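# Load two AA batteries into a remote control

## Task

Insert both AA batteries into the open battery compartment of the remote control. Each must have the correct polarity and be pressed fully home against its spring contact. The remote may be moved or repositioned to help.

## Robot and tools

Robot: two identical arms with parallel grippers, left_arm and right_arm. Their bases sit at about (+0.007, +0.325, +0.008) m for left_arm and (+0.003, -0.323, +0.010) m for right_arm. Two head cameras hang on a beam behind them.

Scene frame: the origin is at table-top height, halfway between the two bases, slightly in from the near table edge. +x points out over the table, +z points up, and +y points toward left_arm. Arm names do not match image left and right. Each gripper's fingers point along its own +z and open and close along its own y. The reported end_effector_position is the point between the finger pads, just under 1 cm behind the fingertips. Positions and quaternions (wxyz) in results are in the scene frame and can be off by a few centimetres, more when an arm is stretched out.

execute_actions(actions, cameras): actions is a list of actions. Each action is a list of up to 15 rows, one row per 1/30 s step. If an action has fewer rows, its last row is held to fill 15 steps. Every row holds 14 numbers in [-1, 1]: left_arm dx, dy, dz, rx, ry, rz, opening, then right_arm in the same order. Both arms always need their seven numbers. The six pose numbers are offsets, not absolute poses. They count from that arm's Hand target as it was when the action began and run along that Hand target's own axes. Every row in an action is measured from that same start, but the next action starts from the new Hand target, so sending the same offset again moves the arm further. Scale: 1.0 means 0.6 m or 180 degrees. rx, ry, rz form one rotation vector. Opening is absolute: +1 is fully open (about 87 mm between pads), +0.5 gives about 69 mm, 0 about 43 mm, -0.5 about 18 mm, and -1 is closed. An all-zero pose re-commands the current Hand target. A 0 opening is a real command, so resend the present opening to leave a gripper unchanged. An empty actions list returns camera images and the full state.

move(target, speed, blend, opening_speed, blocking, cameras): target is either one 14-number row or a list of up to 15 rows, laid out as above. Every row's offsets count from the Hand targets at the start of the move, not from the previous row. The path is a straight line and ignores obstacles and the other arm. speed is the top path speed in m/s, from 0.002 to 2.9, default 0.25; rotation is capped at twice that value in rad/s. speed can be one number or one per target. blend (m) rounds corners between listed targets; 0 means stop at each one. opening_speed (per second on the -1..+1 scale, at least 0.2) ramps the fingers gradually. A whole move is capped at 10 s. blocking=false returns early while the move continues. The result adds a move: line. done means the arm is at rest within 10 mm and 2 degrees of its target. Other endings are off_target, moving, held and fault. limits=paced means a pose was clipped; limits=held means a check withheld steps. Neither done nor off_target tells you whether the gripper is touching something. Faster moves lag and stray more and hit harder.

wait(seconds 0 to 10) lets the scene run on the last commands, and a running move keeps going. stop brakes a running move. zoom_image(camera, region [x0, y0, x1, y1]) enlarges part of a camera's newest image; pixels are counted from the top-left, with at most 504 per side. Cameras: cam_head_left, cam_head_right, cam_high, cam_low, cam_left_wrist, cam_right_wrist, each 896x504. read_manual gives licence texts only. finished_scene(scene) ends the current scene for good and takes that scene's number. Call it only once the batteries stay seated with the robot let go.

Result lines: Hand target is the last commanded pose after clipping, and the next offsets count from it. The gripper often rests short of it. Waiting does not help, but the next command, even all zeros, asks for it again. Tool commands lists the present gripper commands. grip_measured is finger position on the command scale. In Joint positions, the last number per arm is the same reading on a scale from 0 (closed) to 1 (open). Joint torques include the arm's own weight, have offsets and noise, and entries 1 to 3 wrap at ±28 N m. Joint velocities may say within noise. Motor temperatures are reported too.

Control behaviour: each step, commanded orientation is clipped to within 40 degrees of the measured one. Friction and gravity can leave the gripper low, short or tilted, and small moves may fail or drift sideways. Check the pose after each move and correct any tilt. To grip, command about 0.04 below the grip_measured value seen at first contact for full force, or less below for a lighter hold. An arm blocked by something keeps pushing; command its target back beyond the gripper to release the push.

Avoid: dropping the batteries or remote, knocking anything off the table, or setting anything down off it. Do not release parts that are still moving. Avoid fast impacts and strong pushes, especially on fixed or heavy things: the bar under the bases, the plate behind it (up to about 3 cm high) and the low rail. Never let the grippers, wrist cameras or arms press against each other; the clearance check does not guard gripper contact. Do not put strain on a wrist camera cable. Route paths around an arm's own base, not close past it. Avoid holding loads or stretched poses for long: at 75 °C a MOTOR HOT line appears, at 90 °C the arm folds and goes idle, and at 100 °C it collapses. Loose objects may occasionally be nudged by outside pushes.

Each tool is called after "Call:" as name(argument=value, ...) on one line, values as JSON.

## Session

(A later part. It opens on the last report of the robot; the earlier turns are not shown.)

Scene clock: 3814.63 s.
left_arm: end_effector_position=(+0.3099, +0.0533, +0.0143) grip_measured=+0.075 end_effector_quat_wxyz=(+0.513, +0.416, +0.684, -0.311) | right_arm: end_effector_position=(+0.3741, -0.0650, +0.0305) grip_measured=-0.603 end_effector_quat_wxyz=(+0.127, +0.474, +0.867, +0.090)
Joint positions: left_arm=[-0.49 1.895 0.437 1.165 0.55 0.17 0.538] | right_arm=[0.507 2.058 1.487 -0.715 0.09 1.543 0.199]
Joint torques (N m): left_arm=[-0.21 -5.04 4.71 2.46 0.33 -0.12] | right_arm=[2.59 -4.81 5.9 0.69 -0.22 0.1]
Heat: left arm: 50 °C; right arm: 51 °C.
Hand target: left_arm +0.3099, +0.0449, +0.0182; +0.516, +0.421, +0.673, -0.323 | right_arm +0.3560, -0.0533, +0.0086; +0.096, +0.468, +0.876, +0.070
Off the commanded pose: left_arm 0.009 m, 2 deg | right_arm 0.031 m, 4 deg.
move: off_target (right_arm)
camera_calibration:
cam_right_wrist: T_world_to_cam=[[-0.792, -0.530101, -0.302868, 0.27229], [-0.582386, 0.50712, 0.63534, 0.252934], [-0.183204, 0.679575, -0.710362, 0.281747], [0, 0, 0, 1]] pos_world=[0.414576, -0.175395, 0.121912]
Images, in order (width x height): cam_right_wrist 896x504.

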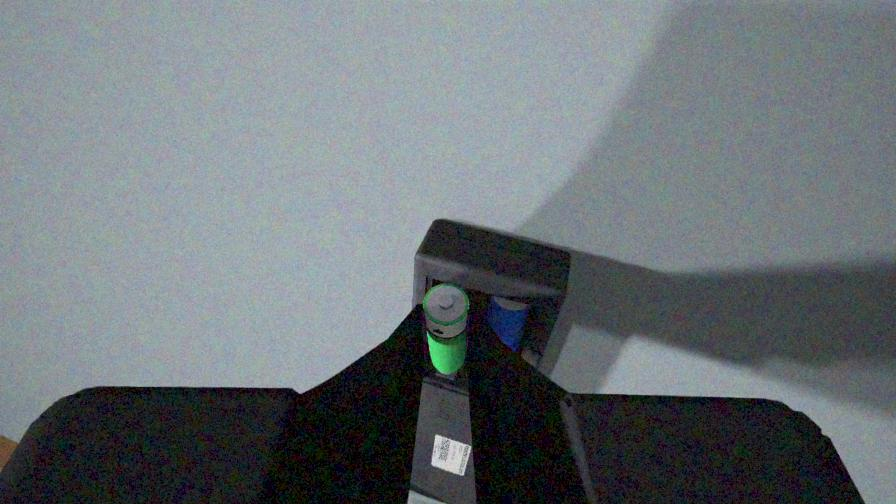

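Call:
wait(seconds=0.1, cameras=["cam_left_wrist", "cam_high"])

Call:
zoom_image(camera="cam_left_wrist", region=[350, 0, 600, 130])

Call:
zoom_image(camera="cam_high", region=[400, 180, 560, 320])

Scene clock: 3829.63 s.
left_arm: end_effector_position=(+0.3099, +0.0533, +0.0143) grip_measured=+0.075 end_effector_quat_wxyz=(+0.513, +0.416, +0.684, -0.311) | right_arm: end_effector_position=(+0.3741, -0.0650, +0.0305) grip_measured=-0.603 end_effector_quat_wxyz=(+0.127, +0.474, +0.867, +0.090)
Joint positions: left_arm=[-0.49 1.895 0.437 1.165 0.55 0.17 0.538] | right_arm=[0.507 2.058 1.487 -0.715 0.09 1.543 0.199]
Joint torques (N m): left_arm=[-0.18 -5.03 4.7 2.46 0.32 -0.09] | right_arm=[2.61 -4.82 5.85 0.69 -0.22 0.09]
Heat: left arm: 51 °C; right arm: 51 °C.
Hand target: left_arm +0.3099, +0.0449, +0.0182; +0.516, +0.421, +0.673, -0.323 | right_arm +0.3560, -0.0533, +0.0086; +0.096, +0.468, +0.876, +0.070
Tool commands: left_gripper/opening=+0.0 right_gripper/opening=-0.8
Off the commanded pose: left_arm 0.009 m, 2 deg | right_arm 0.031 m, 4 deg.
wait: 0.10 s; at rest from the start
camera_calibration:
cam_left_wrist: T_world_to_cam=[[-0.88258, -0.470103, -0.00750281, 0.300175], [-0.433071, 0.81906, -0.376286, 0.115025], [0.183038, -0.328853, -0.926473, 0.116397], [0, 0, 0, 1]] pos_world=[0.293437, 0.0851784, 0.153373]
Images, in order (width x height): cam_high 896x504, cam_left_wrist 896x504.

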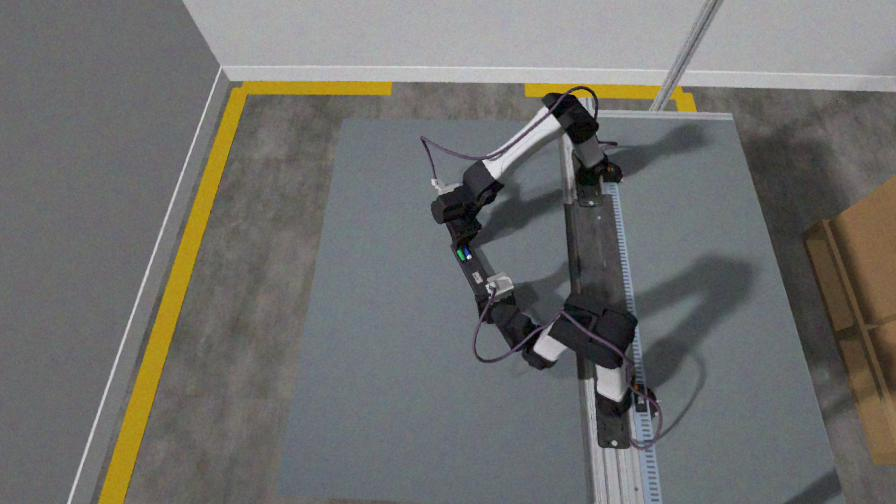

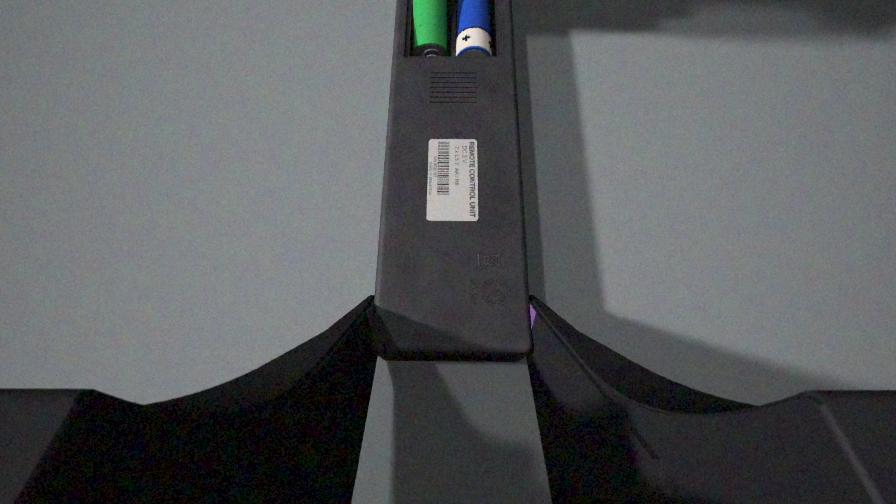

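Scaled by 2.016 from the camera's 896x504 image, which has a finer 1280x720 frame.

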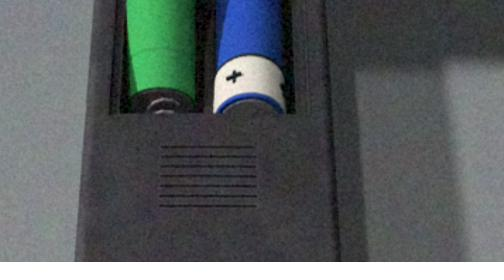

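Scaled by 3.150 from the camera's 896x504 image, which has a finer 1280x720 frame.

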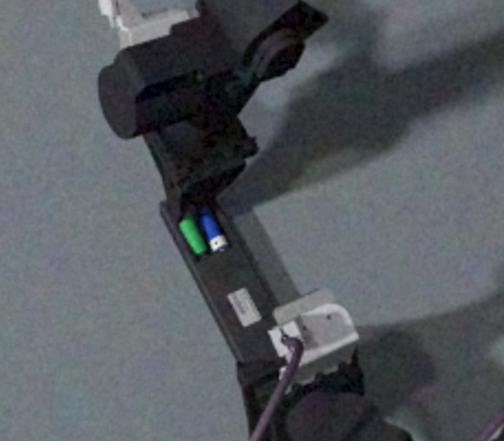

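Call:
move(target=[0,0,0,0,0,0,0.0, 0,0,0,0.003,-0.006,0.030,-0.8], speed=0.06, cameras=["cam_right_wrist","cam_high"])

Call:
zoom_image(camera="cam_right_wrist", region=[350, 190, 550, 390])

Call:
zoom_image(camera="cam_high", region=[430, 220, 510, 290])

Scene clock: 3843.60 s.
left_arm: end_effector_position=(+0.3099, +0.0534, +0.0143) grip_measured=+0.075 end_effector_quat_wxyz=(+0.513, +0.415, +0.684, -0.311) | right_arm: end_effector_position=(+0.3726, -0.0643, +0.0273) grip_measured=-0.603 end_effector_quat_wxyz=(+0.125, +0.512, +0.846, +0.082)
Joint positions: left_arm=[-0.49 1.895 0.437 1.165 0.549 0.17 0.538] | right_arm=[0.518 2.064 1.487 -0.732 0.108 1.639 0.198]
Joint torques (N m): left_arm=[-0.21 -5.04 4.7 2.48 0.33 -0.11] | right_arm=[2.47 -5.55 5.24 0.72 -0.19 0.16]
Motor temperatures (°C): left_arm=[27 32 41 51 26 28 32] | right_arm=[26 50 39 35 29 29 28]
Heat: left arm: 51 °C; right arm: 50 °C.
Hand target: left_arm +0.3100, +0.0449, +0.0182; +0.516, +0.421, +0.673, -0.323 | right_arm +0.3561, -0.0533, +0.0086; +0.098, +0.510, +0.852, +0.066
Off the commanded pose: left_arm 0.009 m, 2 deg | right_arm 0.027 m, 4 deg.
move: off_target (right_arm)
camera_calibration:
cam_right_wrist: T_world_to_cam=[[-0.838542, -0.459091, -0.2934, 0.292129], [-0.528441, 0.554188, 0.643137, 0.236411], [-0.13266, 0.694342, -0.707312, 0.260776], [0, 0, 0, 1]] pos_world=[0.404485, -0.17797, 0.118116]
Images, in order (width x height): cam_high 896x504, cam_right_wrist 896x504.

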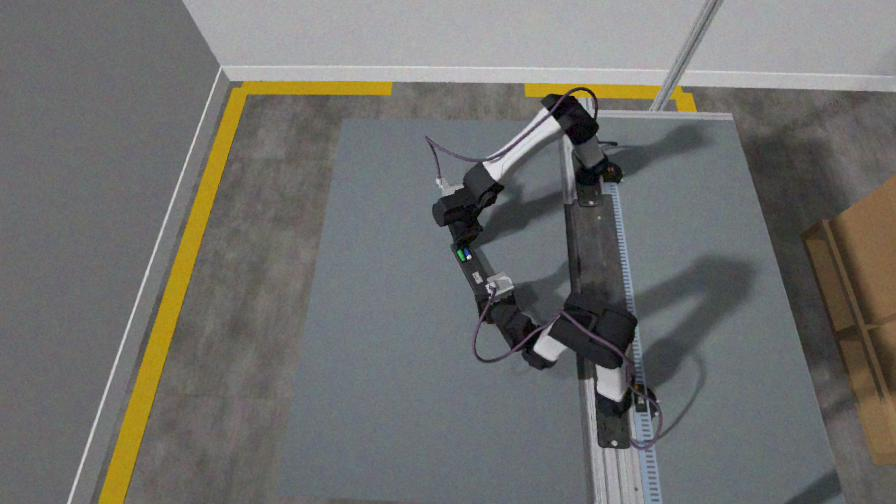

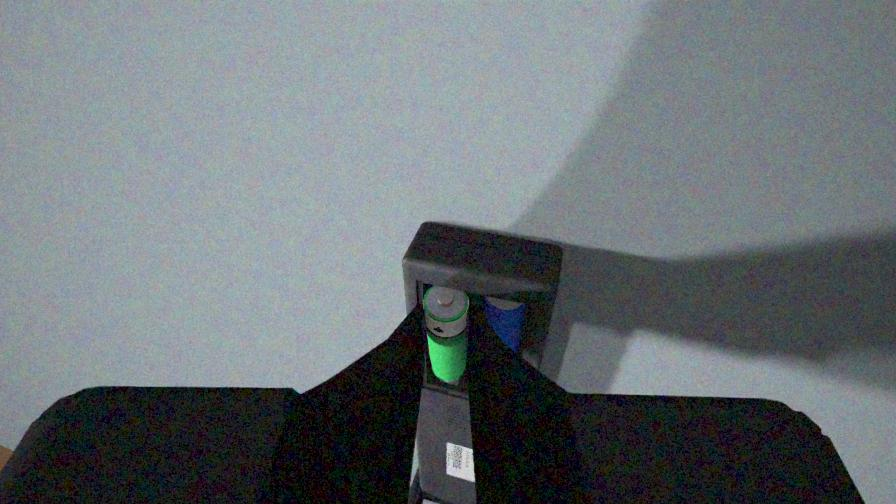

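Scaled by 2.520 from the camera's 896x504 image, which has a finer 1280x720 frame.

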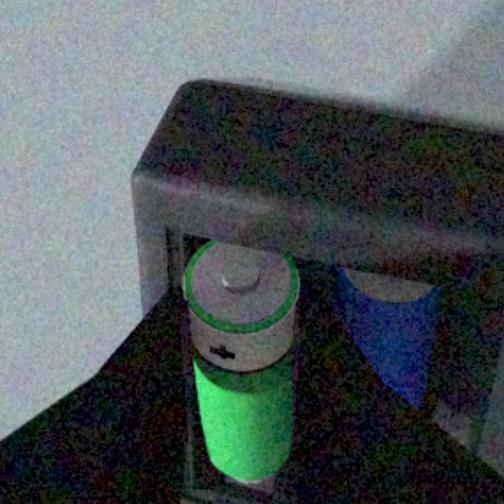

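Scaled by 6.300 from the camera's 896x504 image, which has a finer 1280x720 frame.

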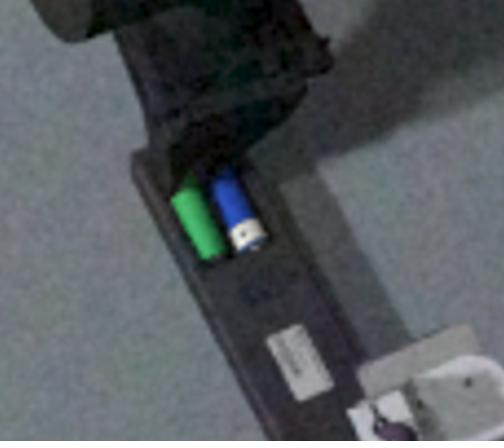

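Call:
move(target=[0,0,0,0,0,0,0.0, 0.003,-0.004,0.006,-0.083,0,0.008,-0.8], speed=0.06, cameras=["cam_right_wrist"])

Call:
zoom_image(camera="cam_right_wrist", region=[350, 190, 550, 390])

Scene clock: 3862.57 s.
left_arm: end_effector_position=(+0.3099, +0.0534, +0.0143) grip_measured=+0.075 end_effector_quat_wxyz=(+0.513, +0.415, +0.684, -0.311) | right_arm: end_effector_position=(+0.3698, -0.0655, +0.0268) grip_measured=-0.601 end_effector_quat_wxyz=(+0.189, +0.506, +0.822, +0.182)
Joint positions: left_arm=[-0.49 1.895 0.437 1.165 0.549 0.17 0.538] | right_arm=[0.533 1.895 1.138 -0.312 0.143 1.653 0.199]
Joint velocities: left_arm=[within noise] | right_arm=[-0.012 -0.002 0.017 0.037 -0.154 0.022 0.002]
Joint torques (N m): left_arm=[-0.24 -5 4.75 2.47 0.34 -0.11] | right_arm=[2.56 -4.37 3.22 1.47 -0.24 0.17]
Heat: left arm: 51 °C; right arm: 50 °C.
Hand target: left_arm +0.3100, +0.0449, +0.0182; +0.516, +0.421, +0.673, -0.323 | right_arm +0.3540, -0.0528, +0.0045; +0.163, +0.503, +0.830, +0.177
Off the commanded pose: left_arm 0.009 m, 2 deg | right_arm 0.030 m, 3 deg.
move: off_target (right_arm)
camera_calibration:
cam_right_wrist: T_world_to_cam=[[-0.749582, -0.415279, -0.515432, 0.265024], [-0.661706, 0.48952, 0.567904, 0.283114], [0.0164757, 0.766755, -0.641729, 0.208733], [0, 0, 0, 1]] pos_world=[0.382557, -0.188578, 0.10977]
Images, in order (width x height): cam_right_wrist 896x504.

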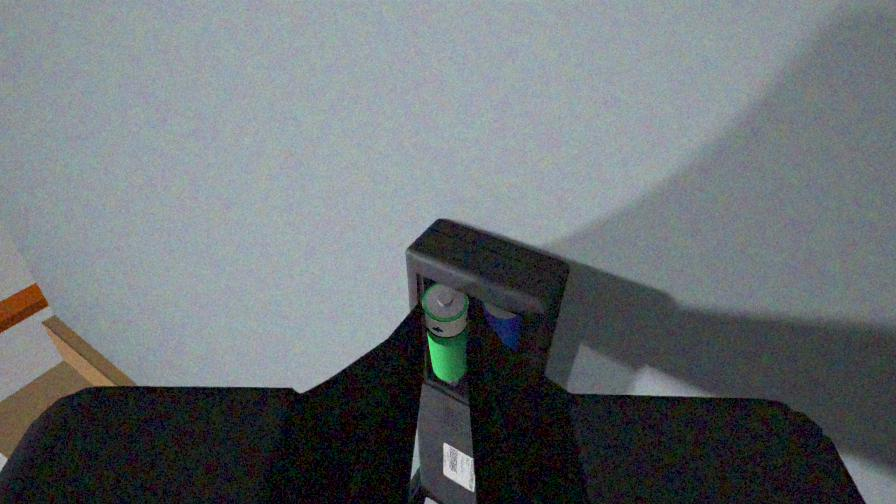

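Scaled by 2.520 from the camera's 896x504 image, which has a finer 1280x720 frame.

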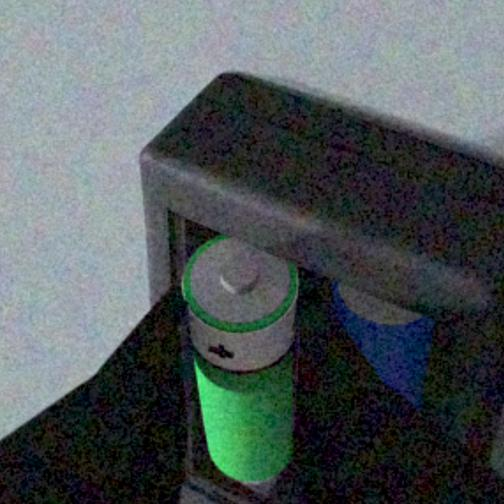

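Call:
move(target=[[0,0,0,0,0,0,0.0, 0.002,0,0.004,-0.002,0.008,-0.0144,-0.8],[0,0,0,0,0,0,0.0, 0.002,0,0.004,0.002,-0.008,0.0144,-0.8],[0,0,0,0,0,0,0.0, 0.002,0,0.004,0,0,0,-0.8]], speed=0.06, cameras=["cam_right_wrist"])

Call:
zoom_image(camera="cam_right_wrist", region=[350, 190, 550, 390])

Scene clock: 3875.60 s.
left_arm: end_effector_position=(+0.3120, +0.0552, +0.0143) grip_measured=+0.075 end_effector_quat_wxyz=(+0.514, +0.412, +0.686, -0.308) | right_arm: end_effector_position=(+0.3733, -0.0626, +0.0280) grip_measured=-0.597 end_effector_quat_wxyz=(+0.206, +0.513, +0.812, +0.186)
Joint positions: left_arm=[-0.485 1.895 0.437 1.166 0.544 0.168 0.538] | right_arm=[0.55 1.895 1.132 -0.287 0.183 1.681 0.202]
Joint torques (N m): left_arm=[-0.73 -5.14 4.7 2.46 0.41 -0.08] | right_arm=[1.26 -3.86 4 1.3 -0.67 -0.07]
Heat: left arm: 51 °C; right arm: 49 °C.
Hand target: left_arm +0.3099, +0.0449, +0.0182; +0.516, +0.421, +0.673, -0.323 | right_arm +0.3546, -0.0514, +0.0022; +0.163, +0.503, +0.830, +0.177
Off the commanded pose: left_arm 0.011 m, 3 deg | right_arm 0.034 m, 6 deg.
move: off_target (left_arm, right_arm)
camera_calibration:
cam_right_wrist: T_world_to_cam=[[-0.743097, -0.39808, -0.537902, 0.268721], [-0.666779, 0.508541, 0.544786, 0.287035], [0.0566764, 0.763491, -0.643327, 0.192085], [0, 0, 0, 1]] pos_world=[0.380188, -0.185652, 0.111746]
Images, in order (width x height): cam_right_wrist 896x504.

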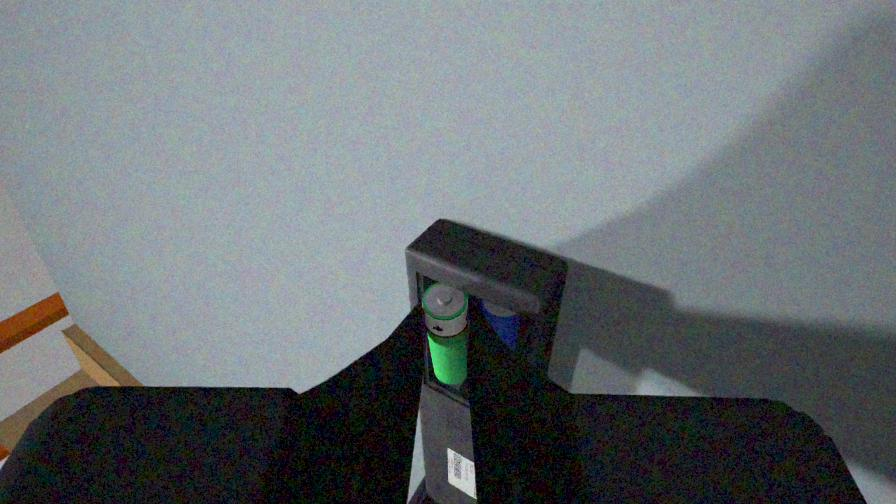

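Scaled by 2.520 from the camera's 896x504 image, which has a finer 1280x720 frame.

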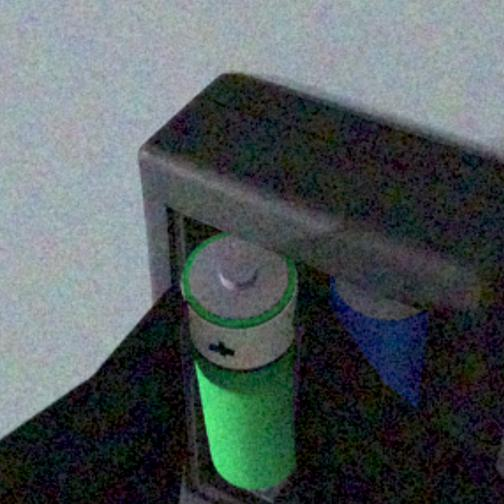

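Call:
move(target=[[0,0,0,0,0,0,0.0, -0.0235,0.032,-0.0183,0,0,0,-0.8],[0,0,0,0,0,0,0.0, -0.0235,0.032,-0.0183,0,0,0,-0.5]], speed=0.06, cameras=["cam_right_wrist"])

Call:
zoom_image(camera="cam_right_wrist", region=[350, 190, 550, 390])

Scene clock: 3888.23 s.
left_arm: end_effector_position=(+0.3120, +0.0553, +0.0143) grip_measured=+0.075 end_effector_quat_wxyz=(+0.514, +0.412, +0.687, -0.308) | right_arm: end_effector_position=(+0.3763, -0.0624, +0.0293) grip_measured=-0.500 end_effector_quat_wxyz=(+0.185, +0.507, +0.822, +0.182)
Joint positions: left_arm=[-0.485 1.895 0.437 1.166 0.543 0.168 0.538] | right_arm=[0.527 1.917 1.181 -0.338 0.133 1.652 0.25]
Joint torques (N m): left_arm=[-0.7 -5.12 4.72 2.45 0.4 -0.1] | right_arm=[-0.18 -5.6 7.43 1.02 -0.32 -0.12]
Heat: left arm: 51 °C; right arm: 49 °C.
Hand target: left_arm +0.3100, +0.0449, +0.0182; +0.516, +0.420, +0.673, -0.323 | right_arm +0.3708, -0.0572, +0.0220; +0.163, +0.503, +0.830, +0.177
Off the commanded pose: left_arm 0.011 m, 3 deg | right_arm 0.011 m, 3 deg.
move: off_target (left_arm, right_arm); target 2's new opening was sent with right_arm's hand 0.010 m and 3 deg from that target
camera_calibration:
cam_right_wrist: T_world_to_cam=[[-0.754037, -0.412178, -0.511408, 0.274117], [-0.656722, 0.487386, 0.575475, 0.282165], [0.0120553, 0.769782, -0.638193, 0.209603], [0, 0, 0, 1]] pos_world=[0.389471, -0.185887, 0.111574]
Images, in order (width x height): cam_right_wrist 896x504.

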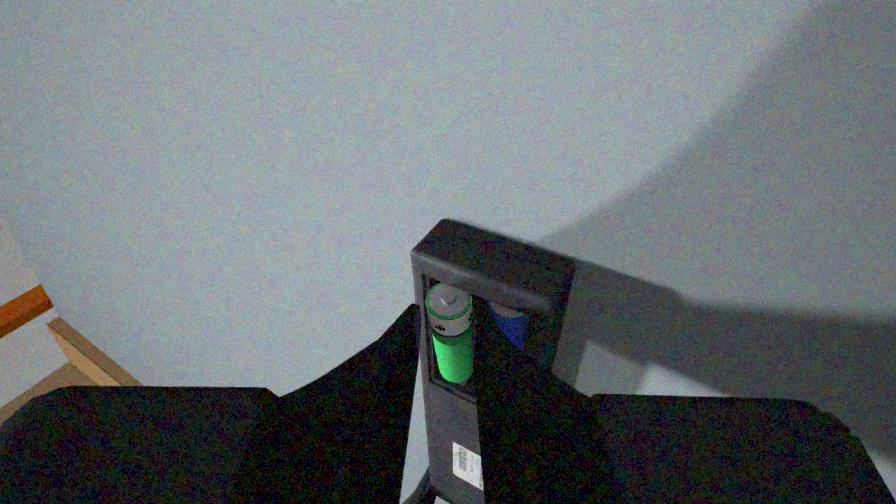

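Scaled by 2.520 from the camera's 896x504 image, which has a finer 1280x720 frame.

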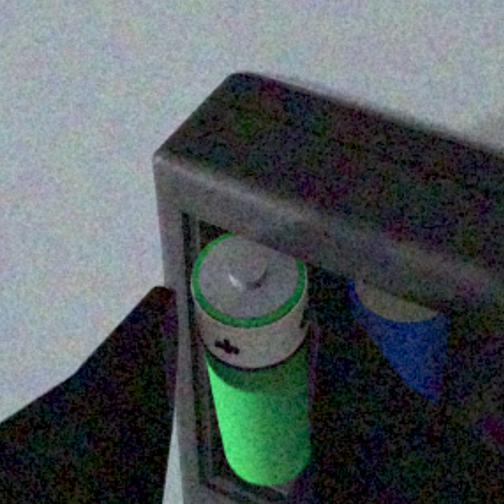

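Call:
move(target=[0,0,0,0,0,0,0.0, 0,0,-0.08,0,0,0,-0.4], speed=0.1, cameras=["cam_right_wrist","cam_left_wrist"])

Call:
zoom_image(camera="cam_right_wrist", region=[350, 150, 600, 350])

Scene clock: 3895.47 s.
left_arm: end_effector_position=(+0.3072, +0.0506, +0.0146) grip_measured=+0.075 end_effector_quat_wxyz=(+0.511, +0.418, +0.682, -0.315) | right_arm: end_effector_position=(+0.3496, -0.0657, +0.0493) grip_measured=-0.400 end_effector_quat_wxyz=(+0.166, +0.501, +0.833, +0.164)
Joint positions: left_arm=[-0.497 1.895 0.437 1.166 0.553 0.168 0.538] | right_arm=[0.545 1.831 1.181 -0.475 0.118 1.653 0.3]
Joint torques (N m): left_arm=[-0.29 -5.05 4.74 2.46 0.3 -0.09] | right_arm=[0.18 -9.44 7.12 0.93 -0.08 -0.02]
Heat: left arm: 51 °C; right arm: 49 °C.
Hand target: left_arm +0.3099, +0.0449, +0.0182; +0.516, +0.420, +0.673, -0.323 | right_arm +0.3492, -0.0634, +0.0644; +0.163, +0.503, +0.830, +0.177
Off the commanded pose: left_arm 0.007 m, 2 deg | right_arm 0.015 m, 2 deg.
move: off_target (right_arm)
camera_calibration:
cam_left_wrist: T_world_to_cam=[[-0.887536, -0.460717, -0.00437788, 0.297549], [-0.425162, 0.822628, -0.377518, 0.113633], [0.177531, -0.3332, -0.925992, 0.118112], [0, 0, 0, 1]] pos_world=[0.291429, 0.0829629, 0.153572]
cam_right_wrist: T_world_to_cam=[[-0.769632, -0.437564, -0.464979, 0.264439], [-0.637323, 0.482494, 0.600848, 0.246335], [-0.0385601, 0.758773, -0.650213, 0.242792], [0, 0, 0, 1]] pos_world=[0.369878, -0.18737, 0.132815]
Images, in order (width x height): cam_left_wrist 896x504, cam_right_wrist 896x504.

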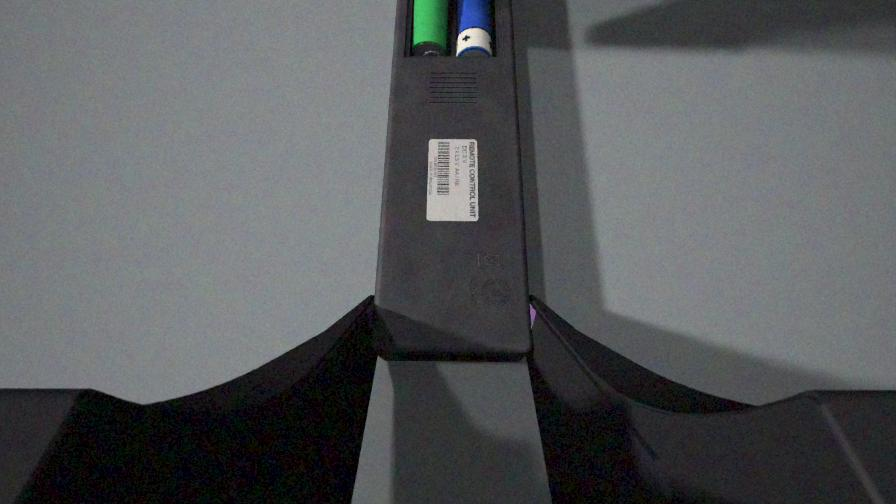

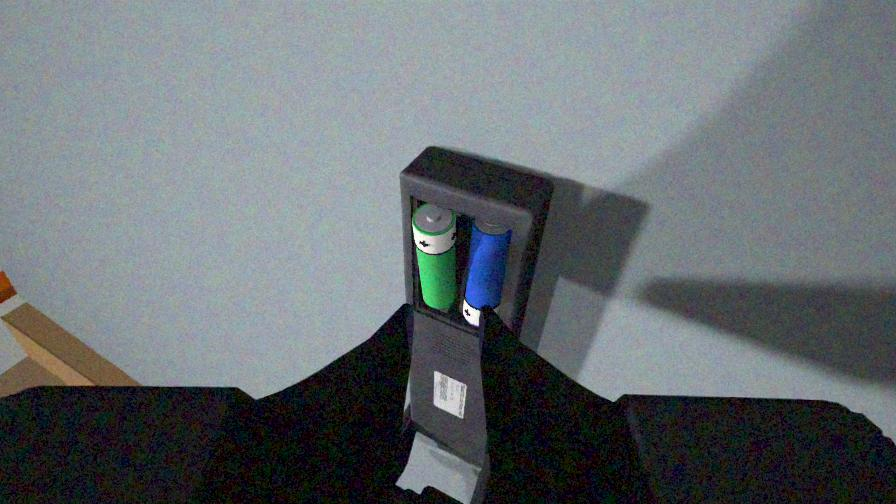

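Scaled by 2.016 from the camera's 896x504 image, which has a finer 1280x720 frame.

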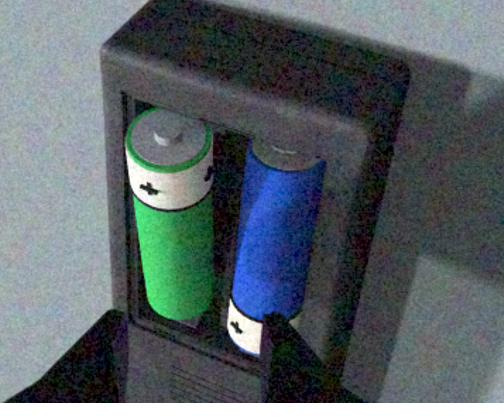

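Call:
move(target=[0,0,0,0,0,0,0.0, -0.0303,0.049,-0.0008,0.1524,0.0273,0.014,-0.4], speed=0.12, cameras=["cam_right_wrist"])

Call:
zoom_image(camera="cam_right_wrist", region=[350, 190, 600, 390])

Scene clock: 3913.27 s.
left_arm: end_effector_position=(+0.3072, +0.0506, +0.0146) grip_measured=+0.075 end_effector_quat_wxyz=(+0.511, +0.418, +0.682, -0.315) | right_arm: end_effector_position=(+0.3745, -0.0654, +0.0700) grip_measured=-0.400 end_effector_quat_wxyz=(+0.004, +0.534, +0.845, -0.011)
Joint positions: left_arm=[-0.497 1.895 0.437 1.166 0.553 0.168 0.538] | right_arm=[0.458 2.32 2.092 -1.36 -0.023 1.626 0.3]
Joint torques (N m): left_arm=[-0.34 -5.14 4.71 2.46 0.29 -0.09] | right_arm=[-1.11 -9.89 8.85 0.16 -0.18 -0.12]
Heat: left arm: 51 °C; right arm: 53 °C.
Hand target: left_arm +0.3099, +0.0449, +0.0182; +0.516, +0.420, +0.673, -0.323 | right_arm +0.3798, -0.0670, +0.0800; +0.000, +0.537, +0.843, +0.000
Off the commanded pose: left_arm 0.007 m, 2 deg | right_arm 0.011 m, 1 deg.
move: off_target (right_arm)
camera_calibration:
cam_right_wrist: T_world_to_cam=[[-0.904181, -0.42692, -0.013999, 0.312932], [-0.290811, 0.591246, 0.752235, 0.116423], [-0.312868, 0.684227, -0.658746, 0.355401], [0, 0, 0, 1]] pos_world=[0.427998, -0.178412, 0.150922]
Images, in order (width x height): cam_right_wrist 896x504.

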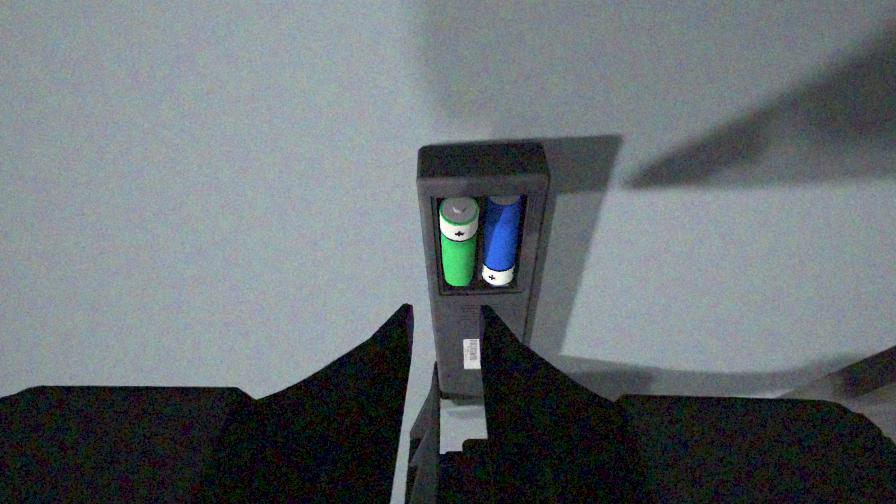

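Scaled by 2.016 from the camera's 896x504 image, which has a finer 1280x720 frame.

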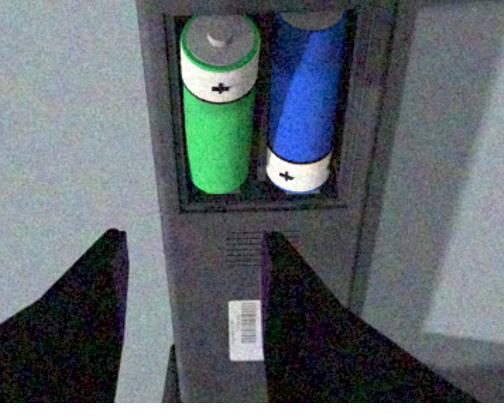

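Call:
move(target=[0,0,0,0,0,0,0.0, 0.0087,-0.0075,0.03,0,0,0,-1], speed=0.1, cameras=["cam_right_wrist"])

Call:
zoom_image(camera="cam_right_wrist", region=[350, 190, 600, 390])

Scene clock: 3927.00 s.
left_arm: end_effector_position=(+0.3072, +0.0506, +0.0146) grip_measured=+0.075 end_effector_quat_wxyz=(+0.511, +0.418, +0.682, -0.315) | right_arm: end_effector_position=(+0.3693, -0.0690, +0.0527) grip_measured=-0.994 end_effector_quat_wxyz=(-0.002, +0.534, +0.845, -0.022)
Joint positions: left_arm=[-0.497 1.895 0.437 1.166 0.553 0.168 0.538] | right_arm=[0.458 2.32 2.023 -1.315 -0.023 1.626 0.003]
Joint torques (N m): left_arm=[-0.32 -5.08 4.66 2.44 0.28 -0.07] | right_arm=[0.13 -11.45 5.45 0.48 -0.18 -0.01]
Motor temperatures (°C): left_arm=[27 32 41 51 26 27 32] | right_arm=[26 57 41 35 29 29 28]
Heat: left arm: 51 °C; right arm: 57 °C.
Hand target: left_arm +0.3099, +0.0449, +0.0182; +0.516, +0.420, +0.673, -0.323 | right_arm +0.3736, -0.0642, +0.0620; +0.000, +0.537, +0.843, +0.000
Off the commanded pose: left_arm 0.007 m, 2 deg | right_arm 0.011 m, 3 deg.
move: off_target (right_arm)
camera_calibration:
cam_right_wrist: T_world_to_cam=[[-0.904636, -0.426066, 0.0100482, 0.305331], [-0.27432, 0.600165, 0.751366, 0.124603], [-0.326162, 0.676956, -0.659809, 0.349355], [0, 0, 0, 1]] pos_world=[0.42434, -0.181189, 0.133817]
Images, in order (width x height): cam_right_wrist 896x504.

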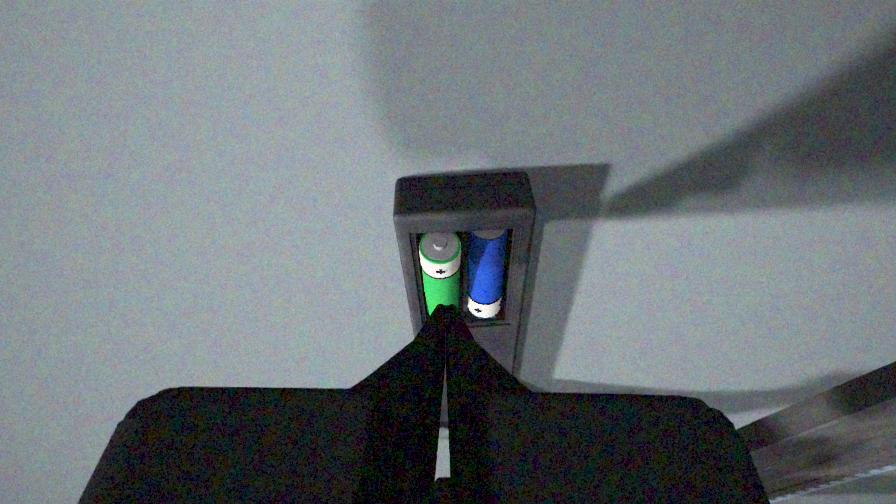

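Scaled by 2.016 from the camera's 896x504 image, which has a finer 1280x720 frame.

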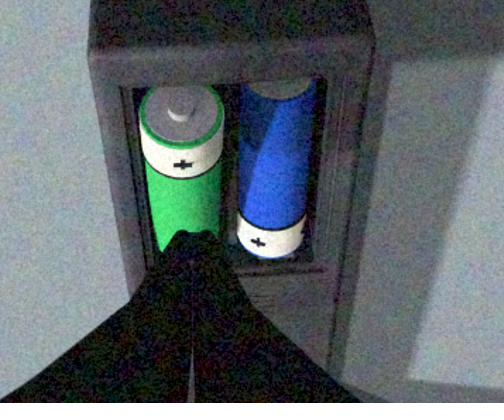

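Call:
move(target=[[0,0,0,0,0,0,0.0, 0.0112,0.0028,0.02,0,0,0,-1],[0,0,0,0,0,0,0.0, 0.0112,0.0028,0.078,0,0,0,-1]], speed=0.05, blend=0.01, cameras=["cam_right_wrist"])

Call:
zoom_image(camera="cam_right_wrist", region=[350, 190, 600, 390])

Scene clock: 3945.77 s.
left_arm: end_effector_position=(+0.3072, +0.0506, +0.0146) grip_measured=+0.075 end_effector_quat_wxyz=(+0.511, +0.418, +0.682, -0.315) | right_arm: end_effector_position=(+0.3654, -0.0559, +0.0334) grip_measured=-0.994 end_effector_quat_wxyz=(-0.011, +0.529, +0.849, +0.002)
Joint positions: left_arm=[-0.497 1.895 0.437 1.166 0.553 0.168 0.538] | right_arm=[0.475 2.308 1.921 -1.191 -0.062 1.631 0.003]
Joint torques (N m): left_arm=[-0.39 -5.11 4.68 2.46 0.28 -0.08] | right_arm=[0.32 -8.02 2.8 0.92 0.25 0.11]
Motor temperatures (°C): left_arm=[27 32 41 51 26 27 32] | right_arm=[26 62 40 35 29 29 28]
Heat: left arm: 51 °C; right arm: 62 °C.
Hand target: left_arm +0.3099, +0.0449, +0.0182; +0.516, +0.420, +0.673, -0.323 | right_arm +0.3723, -0.0574, +0.0152; +0.000, +0.537, +0.843, +0.000
Off the commanded pose: left_arm 0.007 m, 2 deg | right_arm 0.019 m, 2 deg.
move: off_target (right_arm); blend cut to 0.007 m at target 1
camera_calibration:
cam_right_wrist: T_world_to_cam=[[-0.899411, -0.436646, -0.0199935, 0.306069], [-0.288698, 0.559079, 0.777229, 0.132271], [-0.328195, 0.70482, -0.628901, 0.327713], [0, 0, 0, 1]] pos_world=[0.421022, -0.171285, 0.109413]
Images, in order (width x height): cam_right_wrist 896x504.

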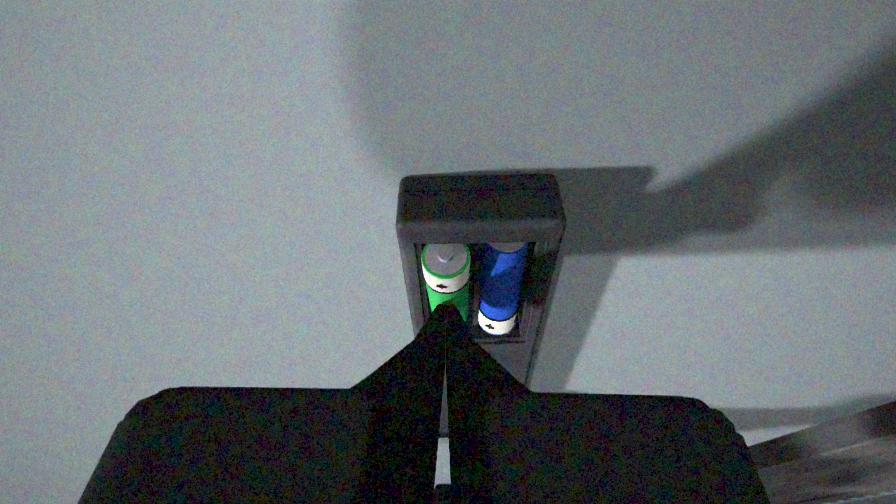

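Scaled by 2.016 from the camera's 896x504 image, which has a finer 1280x720 frame.

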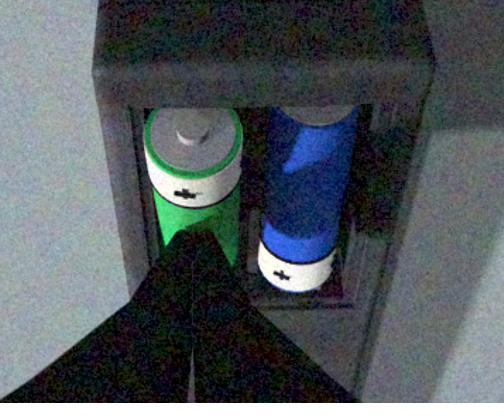

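Call:
move(target=[0,0,0,0,0,0,0.0, 0,0,0.03,0,0,0,-1], speed=0.08, cameras=["cam_right_wrist"])

Call:
zoom_image(camera="cam_right_wrist", region=[350, 190, 600, 390])

Scene clock: 3952.33 s.
left_arm: end_effector_position=(+0.3072, +0.0506, +0.0146) grip_measured=+0.075 end_effector_quat_wxyz=(+0.511, +0.418, +0.682, -0.315) | right_arm: end_effector_position=(+0.3638, -0.0523, +0.0314) grip_measured=-0.994 end_effector_quat_wxyz=(-0.016, +0.528, +0.849, +0.016)
Joint positions: left_arm=[-0.497 1.895 0.437 1.166 0.553 0.168 0.538] | right_arm=[0.475 2.291 1.879 -1.148 -0.085 1.631 0.003]
Joint torques (N m): left_arm=[-0.35 -5.04 4.7 2.46 0.31 -0.07] | right_arm=[0.42 -5.74 1.95 1.13 0.5 0.12]
Motor temperatures (°C): left_arm=[27 32 41 51 26 27 32] | right_arm=[26 60 40 35 29 29 28]
Heat: left arm: 51 °C; right arm: 60 °C.
Hand target: left_arm +0.3099, +0.0449, +0.0182; +0.516, +0.420, +0.673, -0.323 | right_arm +0.3722, -0.0573, -0.0028; +0.000, +0.537, +0.843, +0.000
Off the commanded pose: left_arm 0.007 m, 2 deg | right_arm 0.036 m, 3 deg.
move: off_target (right_arm)
camera_calibration:
cam_right_wrist: T_world_to_cam=[[-0.898921, -0.436517, -0.0373296, 0.3065], [-0.292999, 0.535647, 0.791981, 0.131245], [-0.325718, 0.722866, -0.609403, 0.322792], [0, 0, 0, 1]] pos_world=[0.419113, -0.169844, 0.104209]
Images, in order (width x height): cam_right_wrist 896x504.

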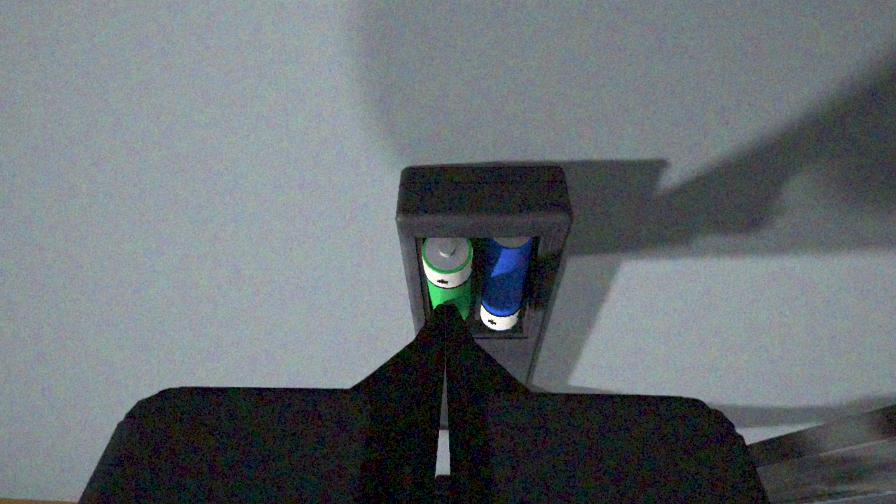

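Scaled by 2.016 from the camera's 896x504 image, which has a finer 1280x720 frame.

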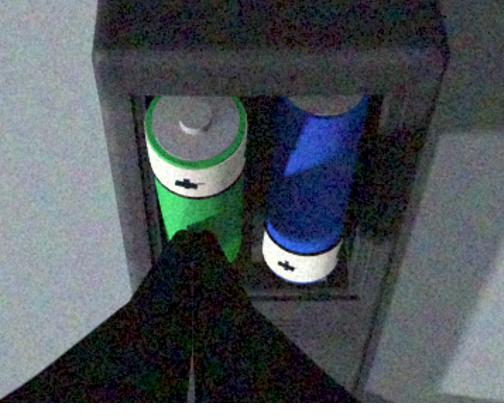

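Call:
move(target=[[0,0,0,0,0,0,0.0, 0,0,-0.08,0,0,0,-1],[0,0,0,0,0,0,0.0, -0.0153,0,-0.08,0,0,0,-1],[0,0,0,0,0,0,0.0, -0.0153,0,0.02,0,0,0,-1]], speed=0.08, cameras=["cam_right_wrist"])

Call:
zoom_image(camera="cam_right_wrist", region=[350, 190, 600, 390])

Scene clock: 3964.93 s.
left_arm: end_effector_position=(+0.3071, +0.0506, +0.0146) grip_measured=+0.075 end_effector_quat_wxyz=(+0.511, +0.418, +0.682, -0.315) | right_arm: end_effector_position=(+0.3735, -0.0522, +0.0291) grip_measured=-0.994 end_effector_quat_wxyz=(-0.012, +0.533, +0.845, +0.038)
Joint positions: left_arm=[-0.497 1.895 0.437 1.166 0.554 0.168 0.538] | right_arm=[0.459 2.282 1.849 -1.083 -0.099 1.63 0.003]
Joint torques (N m): left_arm=[-0.25 -5.03 4.72 2.45 0.28 -0.1] | right_arm=[-0.58 -4.41 1.84 0.97 0.65 -0.05]
Motor temperatures (°C): left_arm=[27 32 41 51 26 27 32] | right_arm=[26 57 39 35 29 29 27]
Heat: left arm: 51 °C; right arm: 57 °C.
Hand target: left_arm +0.3100, +0.0449, +0.0182; +0.516, +0.420, +0.673, -0.323 | right_arm +0.3762, -0.0657, -0.0148; +0.000, +0.537, +0.843, +0.000
Off the commanded pose: left_arm 0.007 m, 2 deg | right_arm 0.046 m, 5 deg.
move: off_target (right_arm)
camera_calibration:
cam_right_wrist: T_world_to_cam=[[-0.902359, -0.423514, -0.0799026, 0.318412], [-0.311562, 0.512914, 0.799905, 0.141341], [-0.297788, 0.746696, -0.594783, 0.314948], [0, 0, 0, 1]] pos_world=[0.425146, -0.172814, 0.0997081]
Images, in order (width x height): cam_right_wrist 896x504.

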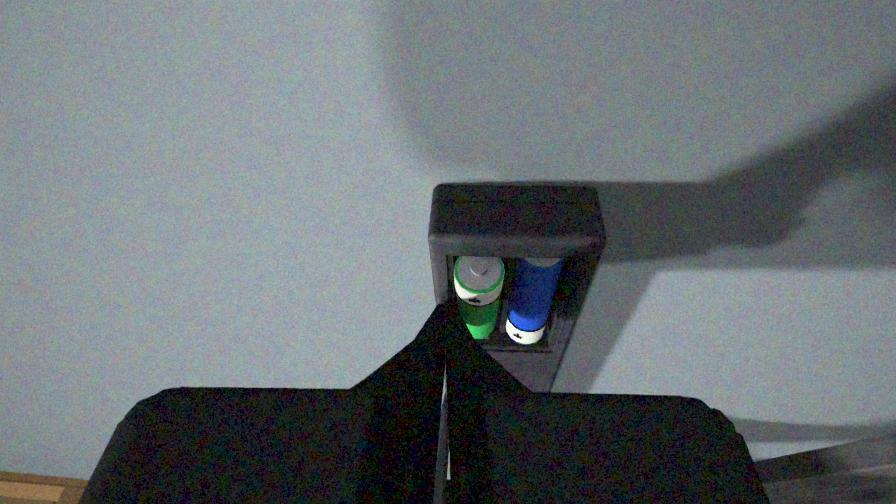

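Scaled by 2.016 from the camera's 896x504 image, which has a finer 1280x720 frame.

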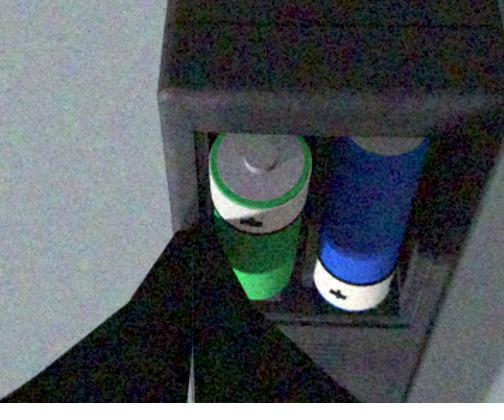

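Call:
move(target=[[0,0,0,0,0,0,0.0, 0,0,-0.1163,0,0,0,-1],[0,0,0,0,0,0,0.0, -0.0023,-0.0042,-0.1163,0,0,0,-1],[0,0,0,0,0,0,0.0, -0.0023,-0.0042,-0.048,0,0,0,-1]], speed=[0.1,0.1,0.05], cameras=["cam_right_wrist"])

Call:
zoom_image(camera="cam_right_wrist", region=[350, 190, 600, 390])

Scene clock: 3984.93 s.
left_arm: end_effector_position=(+0.3091, +0.0528, +0.0146) grip_measured=+0.075 end_effector_quat_wxyz=(+0.512, +0.416, +0.683, -0.313) | right_arm: end_effector_position=(+0.3613, -0.0636, +0.0265) grip_measured=-0.994 end_effector_quat_wxyz=(-0.018, +0.533, +0.846, -0.009)
Joint positions: left_arm=[-0.49 1.895 0.437 1.166 0.555 0.168 0.538] | right_arm=[0.464 2.308 1.891 -1.189 -0.064 1.629 0.003]
Joint torques (N m): left_arm=[-0.2 -5.01 4.67 2.46 0.27 -0.1] | right_arm=[-0.84 -8.81 3.25 0.97 0.28 -0.08]
Heat: left arm: 51 °C; right arm: 53 °C.
Hand target: left_arm +0.3099, +0.0449, +0.0182; +0.516, +0.420, +0.673, -0.323 | right_arm +0.3745, -0.0680, +0.0140; +0.000, +0.537, +0.843, +0.000
Off the commanded pose: left_arm 0.009 m, 2 deg | right_arm 0.019 m, 2 deg.
move: off_target (right_arm)
camera_calibration:
cam_right_wrist: T_world_to_cam=[[-0.90389, -0.427717, 0.00640211, 0.300452], [-0.264466, 0.570532, 0.777529, 0.132692], [-0.336215, 0.701107, -0.628815, 0.330148], [0, 0, 0, 1]] pos_world=[0.417669, -0.178666, 0.102507]
Images, in order (width x height): cam_right_wrist 896x504.

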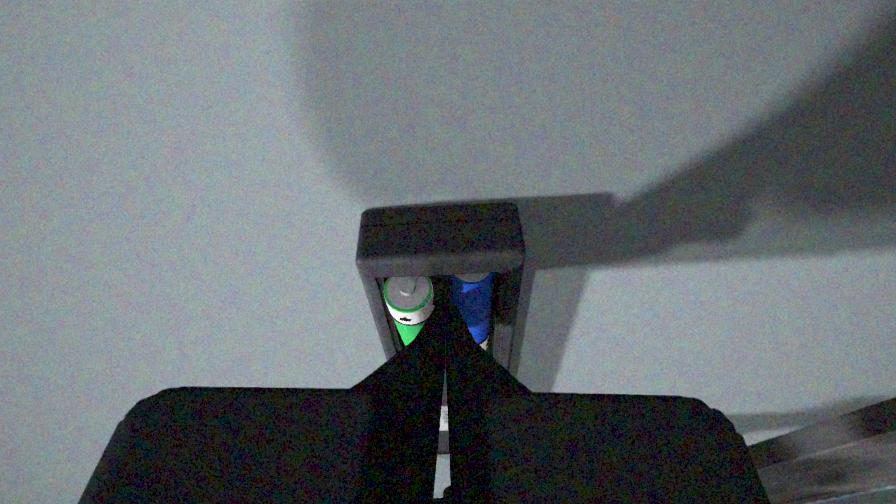

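Scaled by 2.016 from the camera's 896x504 image, which has a finer 1280x720 frame.

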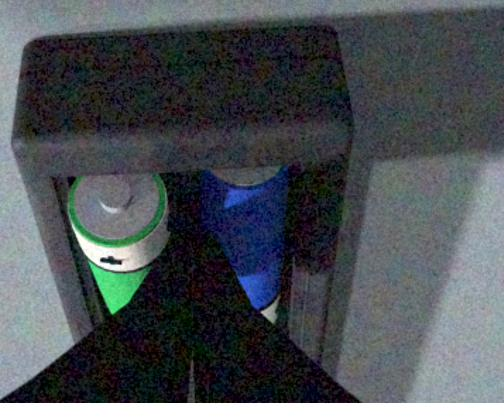

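Call:
move(target=[[0,0,0,0,0,0,0.0, 0,0,-0.045,0,0,0,-1],[0,0,0,0,0,0,0.0, 0.0,0.0158,-0.045,0,0,0,-1],[0,0,0,0,0,0,0.0, 0.0,0.0158,-0.015,0,0,0,-1]], speed=[0.1,0.1,0.05], cameras=["cam_right_wrist"])

Call:
zoom_image(camera="cam_right_wrist", region=[350, 190, 600, 390])

Scene clock: 3995.97 s.
left_arm: end_effector_position=(+0.3101, +0.0534, +0.0144) grip_measured=+0.075 end_effector_quat_wxyz=(+0.513, +0.414, +0.685, -0.311) | right_arm: end_effector_position=(+0.3644, -0.0618, +0.0277) grip_measured=-0.994 end_effector_quat_wxyz=(-0.024, +0.532, +0.846, -0.020)
Joint positions: left_arm=[-0.49 1.895 0.437 1.166 0.548 0.168 0.538] | right_arm=[0.464 2.351 1.97 -1.248 -0.064 1.626 0.003]
Joint torques (N m): left_arm=[-0.16 -5.09 4.72 2.46 0.36 -0.08] | right_arm=[-1.03 -9.55 5.07 0.9 0.27 -0.06]
Heat: left arm: 51 °C; right arm: 54 °C.
Hand target: left_arm +0.3100, +0.0449, +0.0182; +0.516, +0.420, +0.673, -0.323 | right_arm +0.3830, -0.0640, +0.0230; +0.000, +0.537, +0.843, +0.000
Off the commanded pose: left_arm 0.009 m, 2 deg | right_arm 0.019 m, 4 deg.
move: off_target (right_arm)
camera_calibration:
cam_right_wrist: T_world_to_cam=[[-0.902468, -0.429671, 0.0305512, 0.302625], [-0.24935, 0.578925, 0.776318, 0.126653], [-0.351249, 0.692985, -0.6296, 0.335719], [0, 0, 0, 1]] pos_world=[0.422612, -0.175942, 0.103801]
Images, in order (width x height): cam_right_wrist 896x504.

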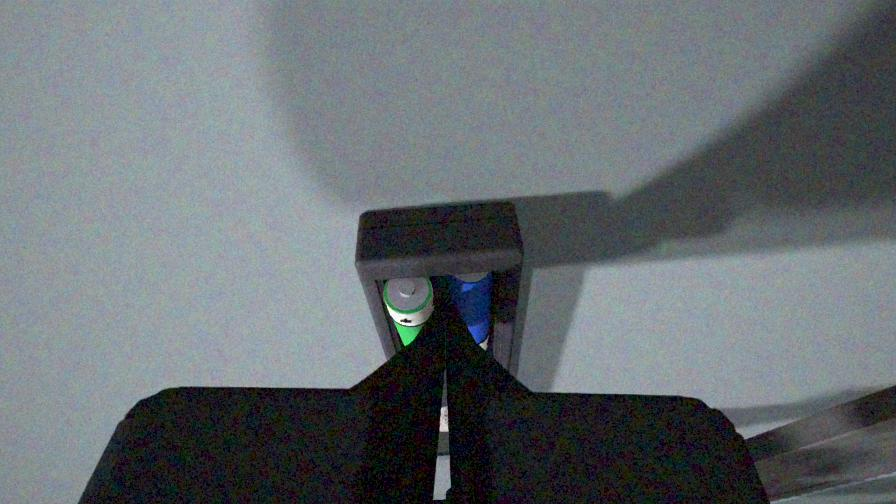

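Scaled by 2.016 from the camera's 896x504 image, which has a finer 1280x720 frame.

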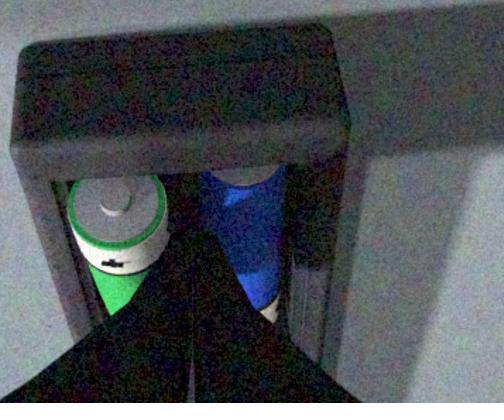

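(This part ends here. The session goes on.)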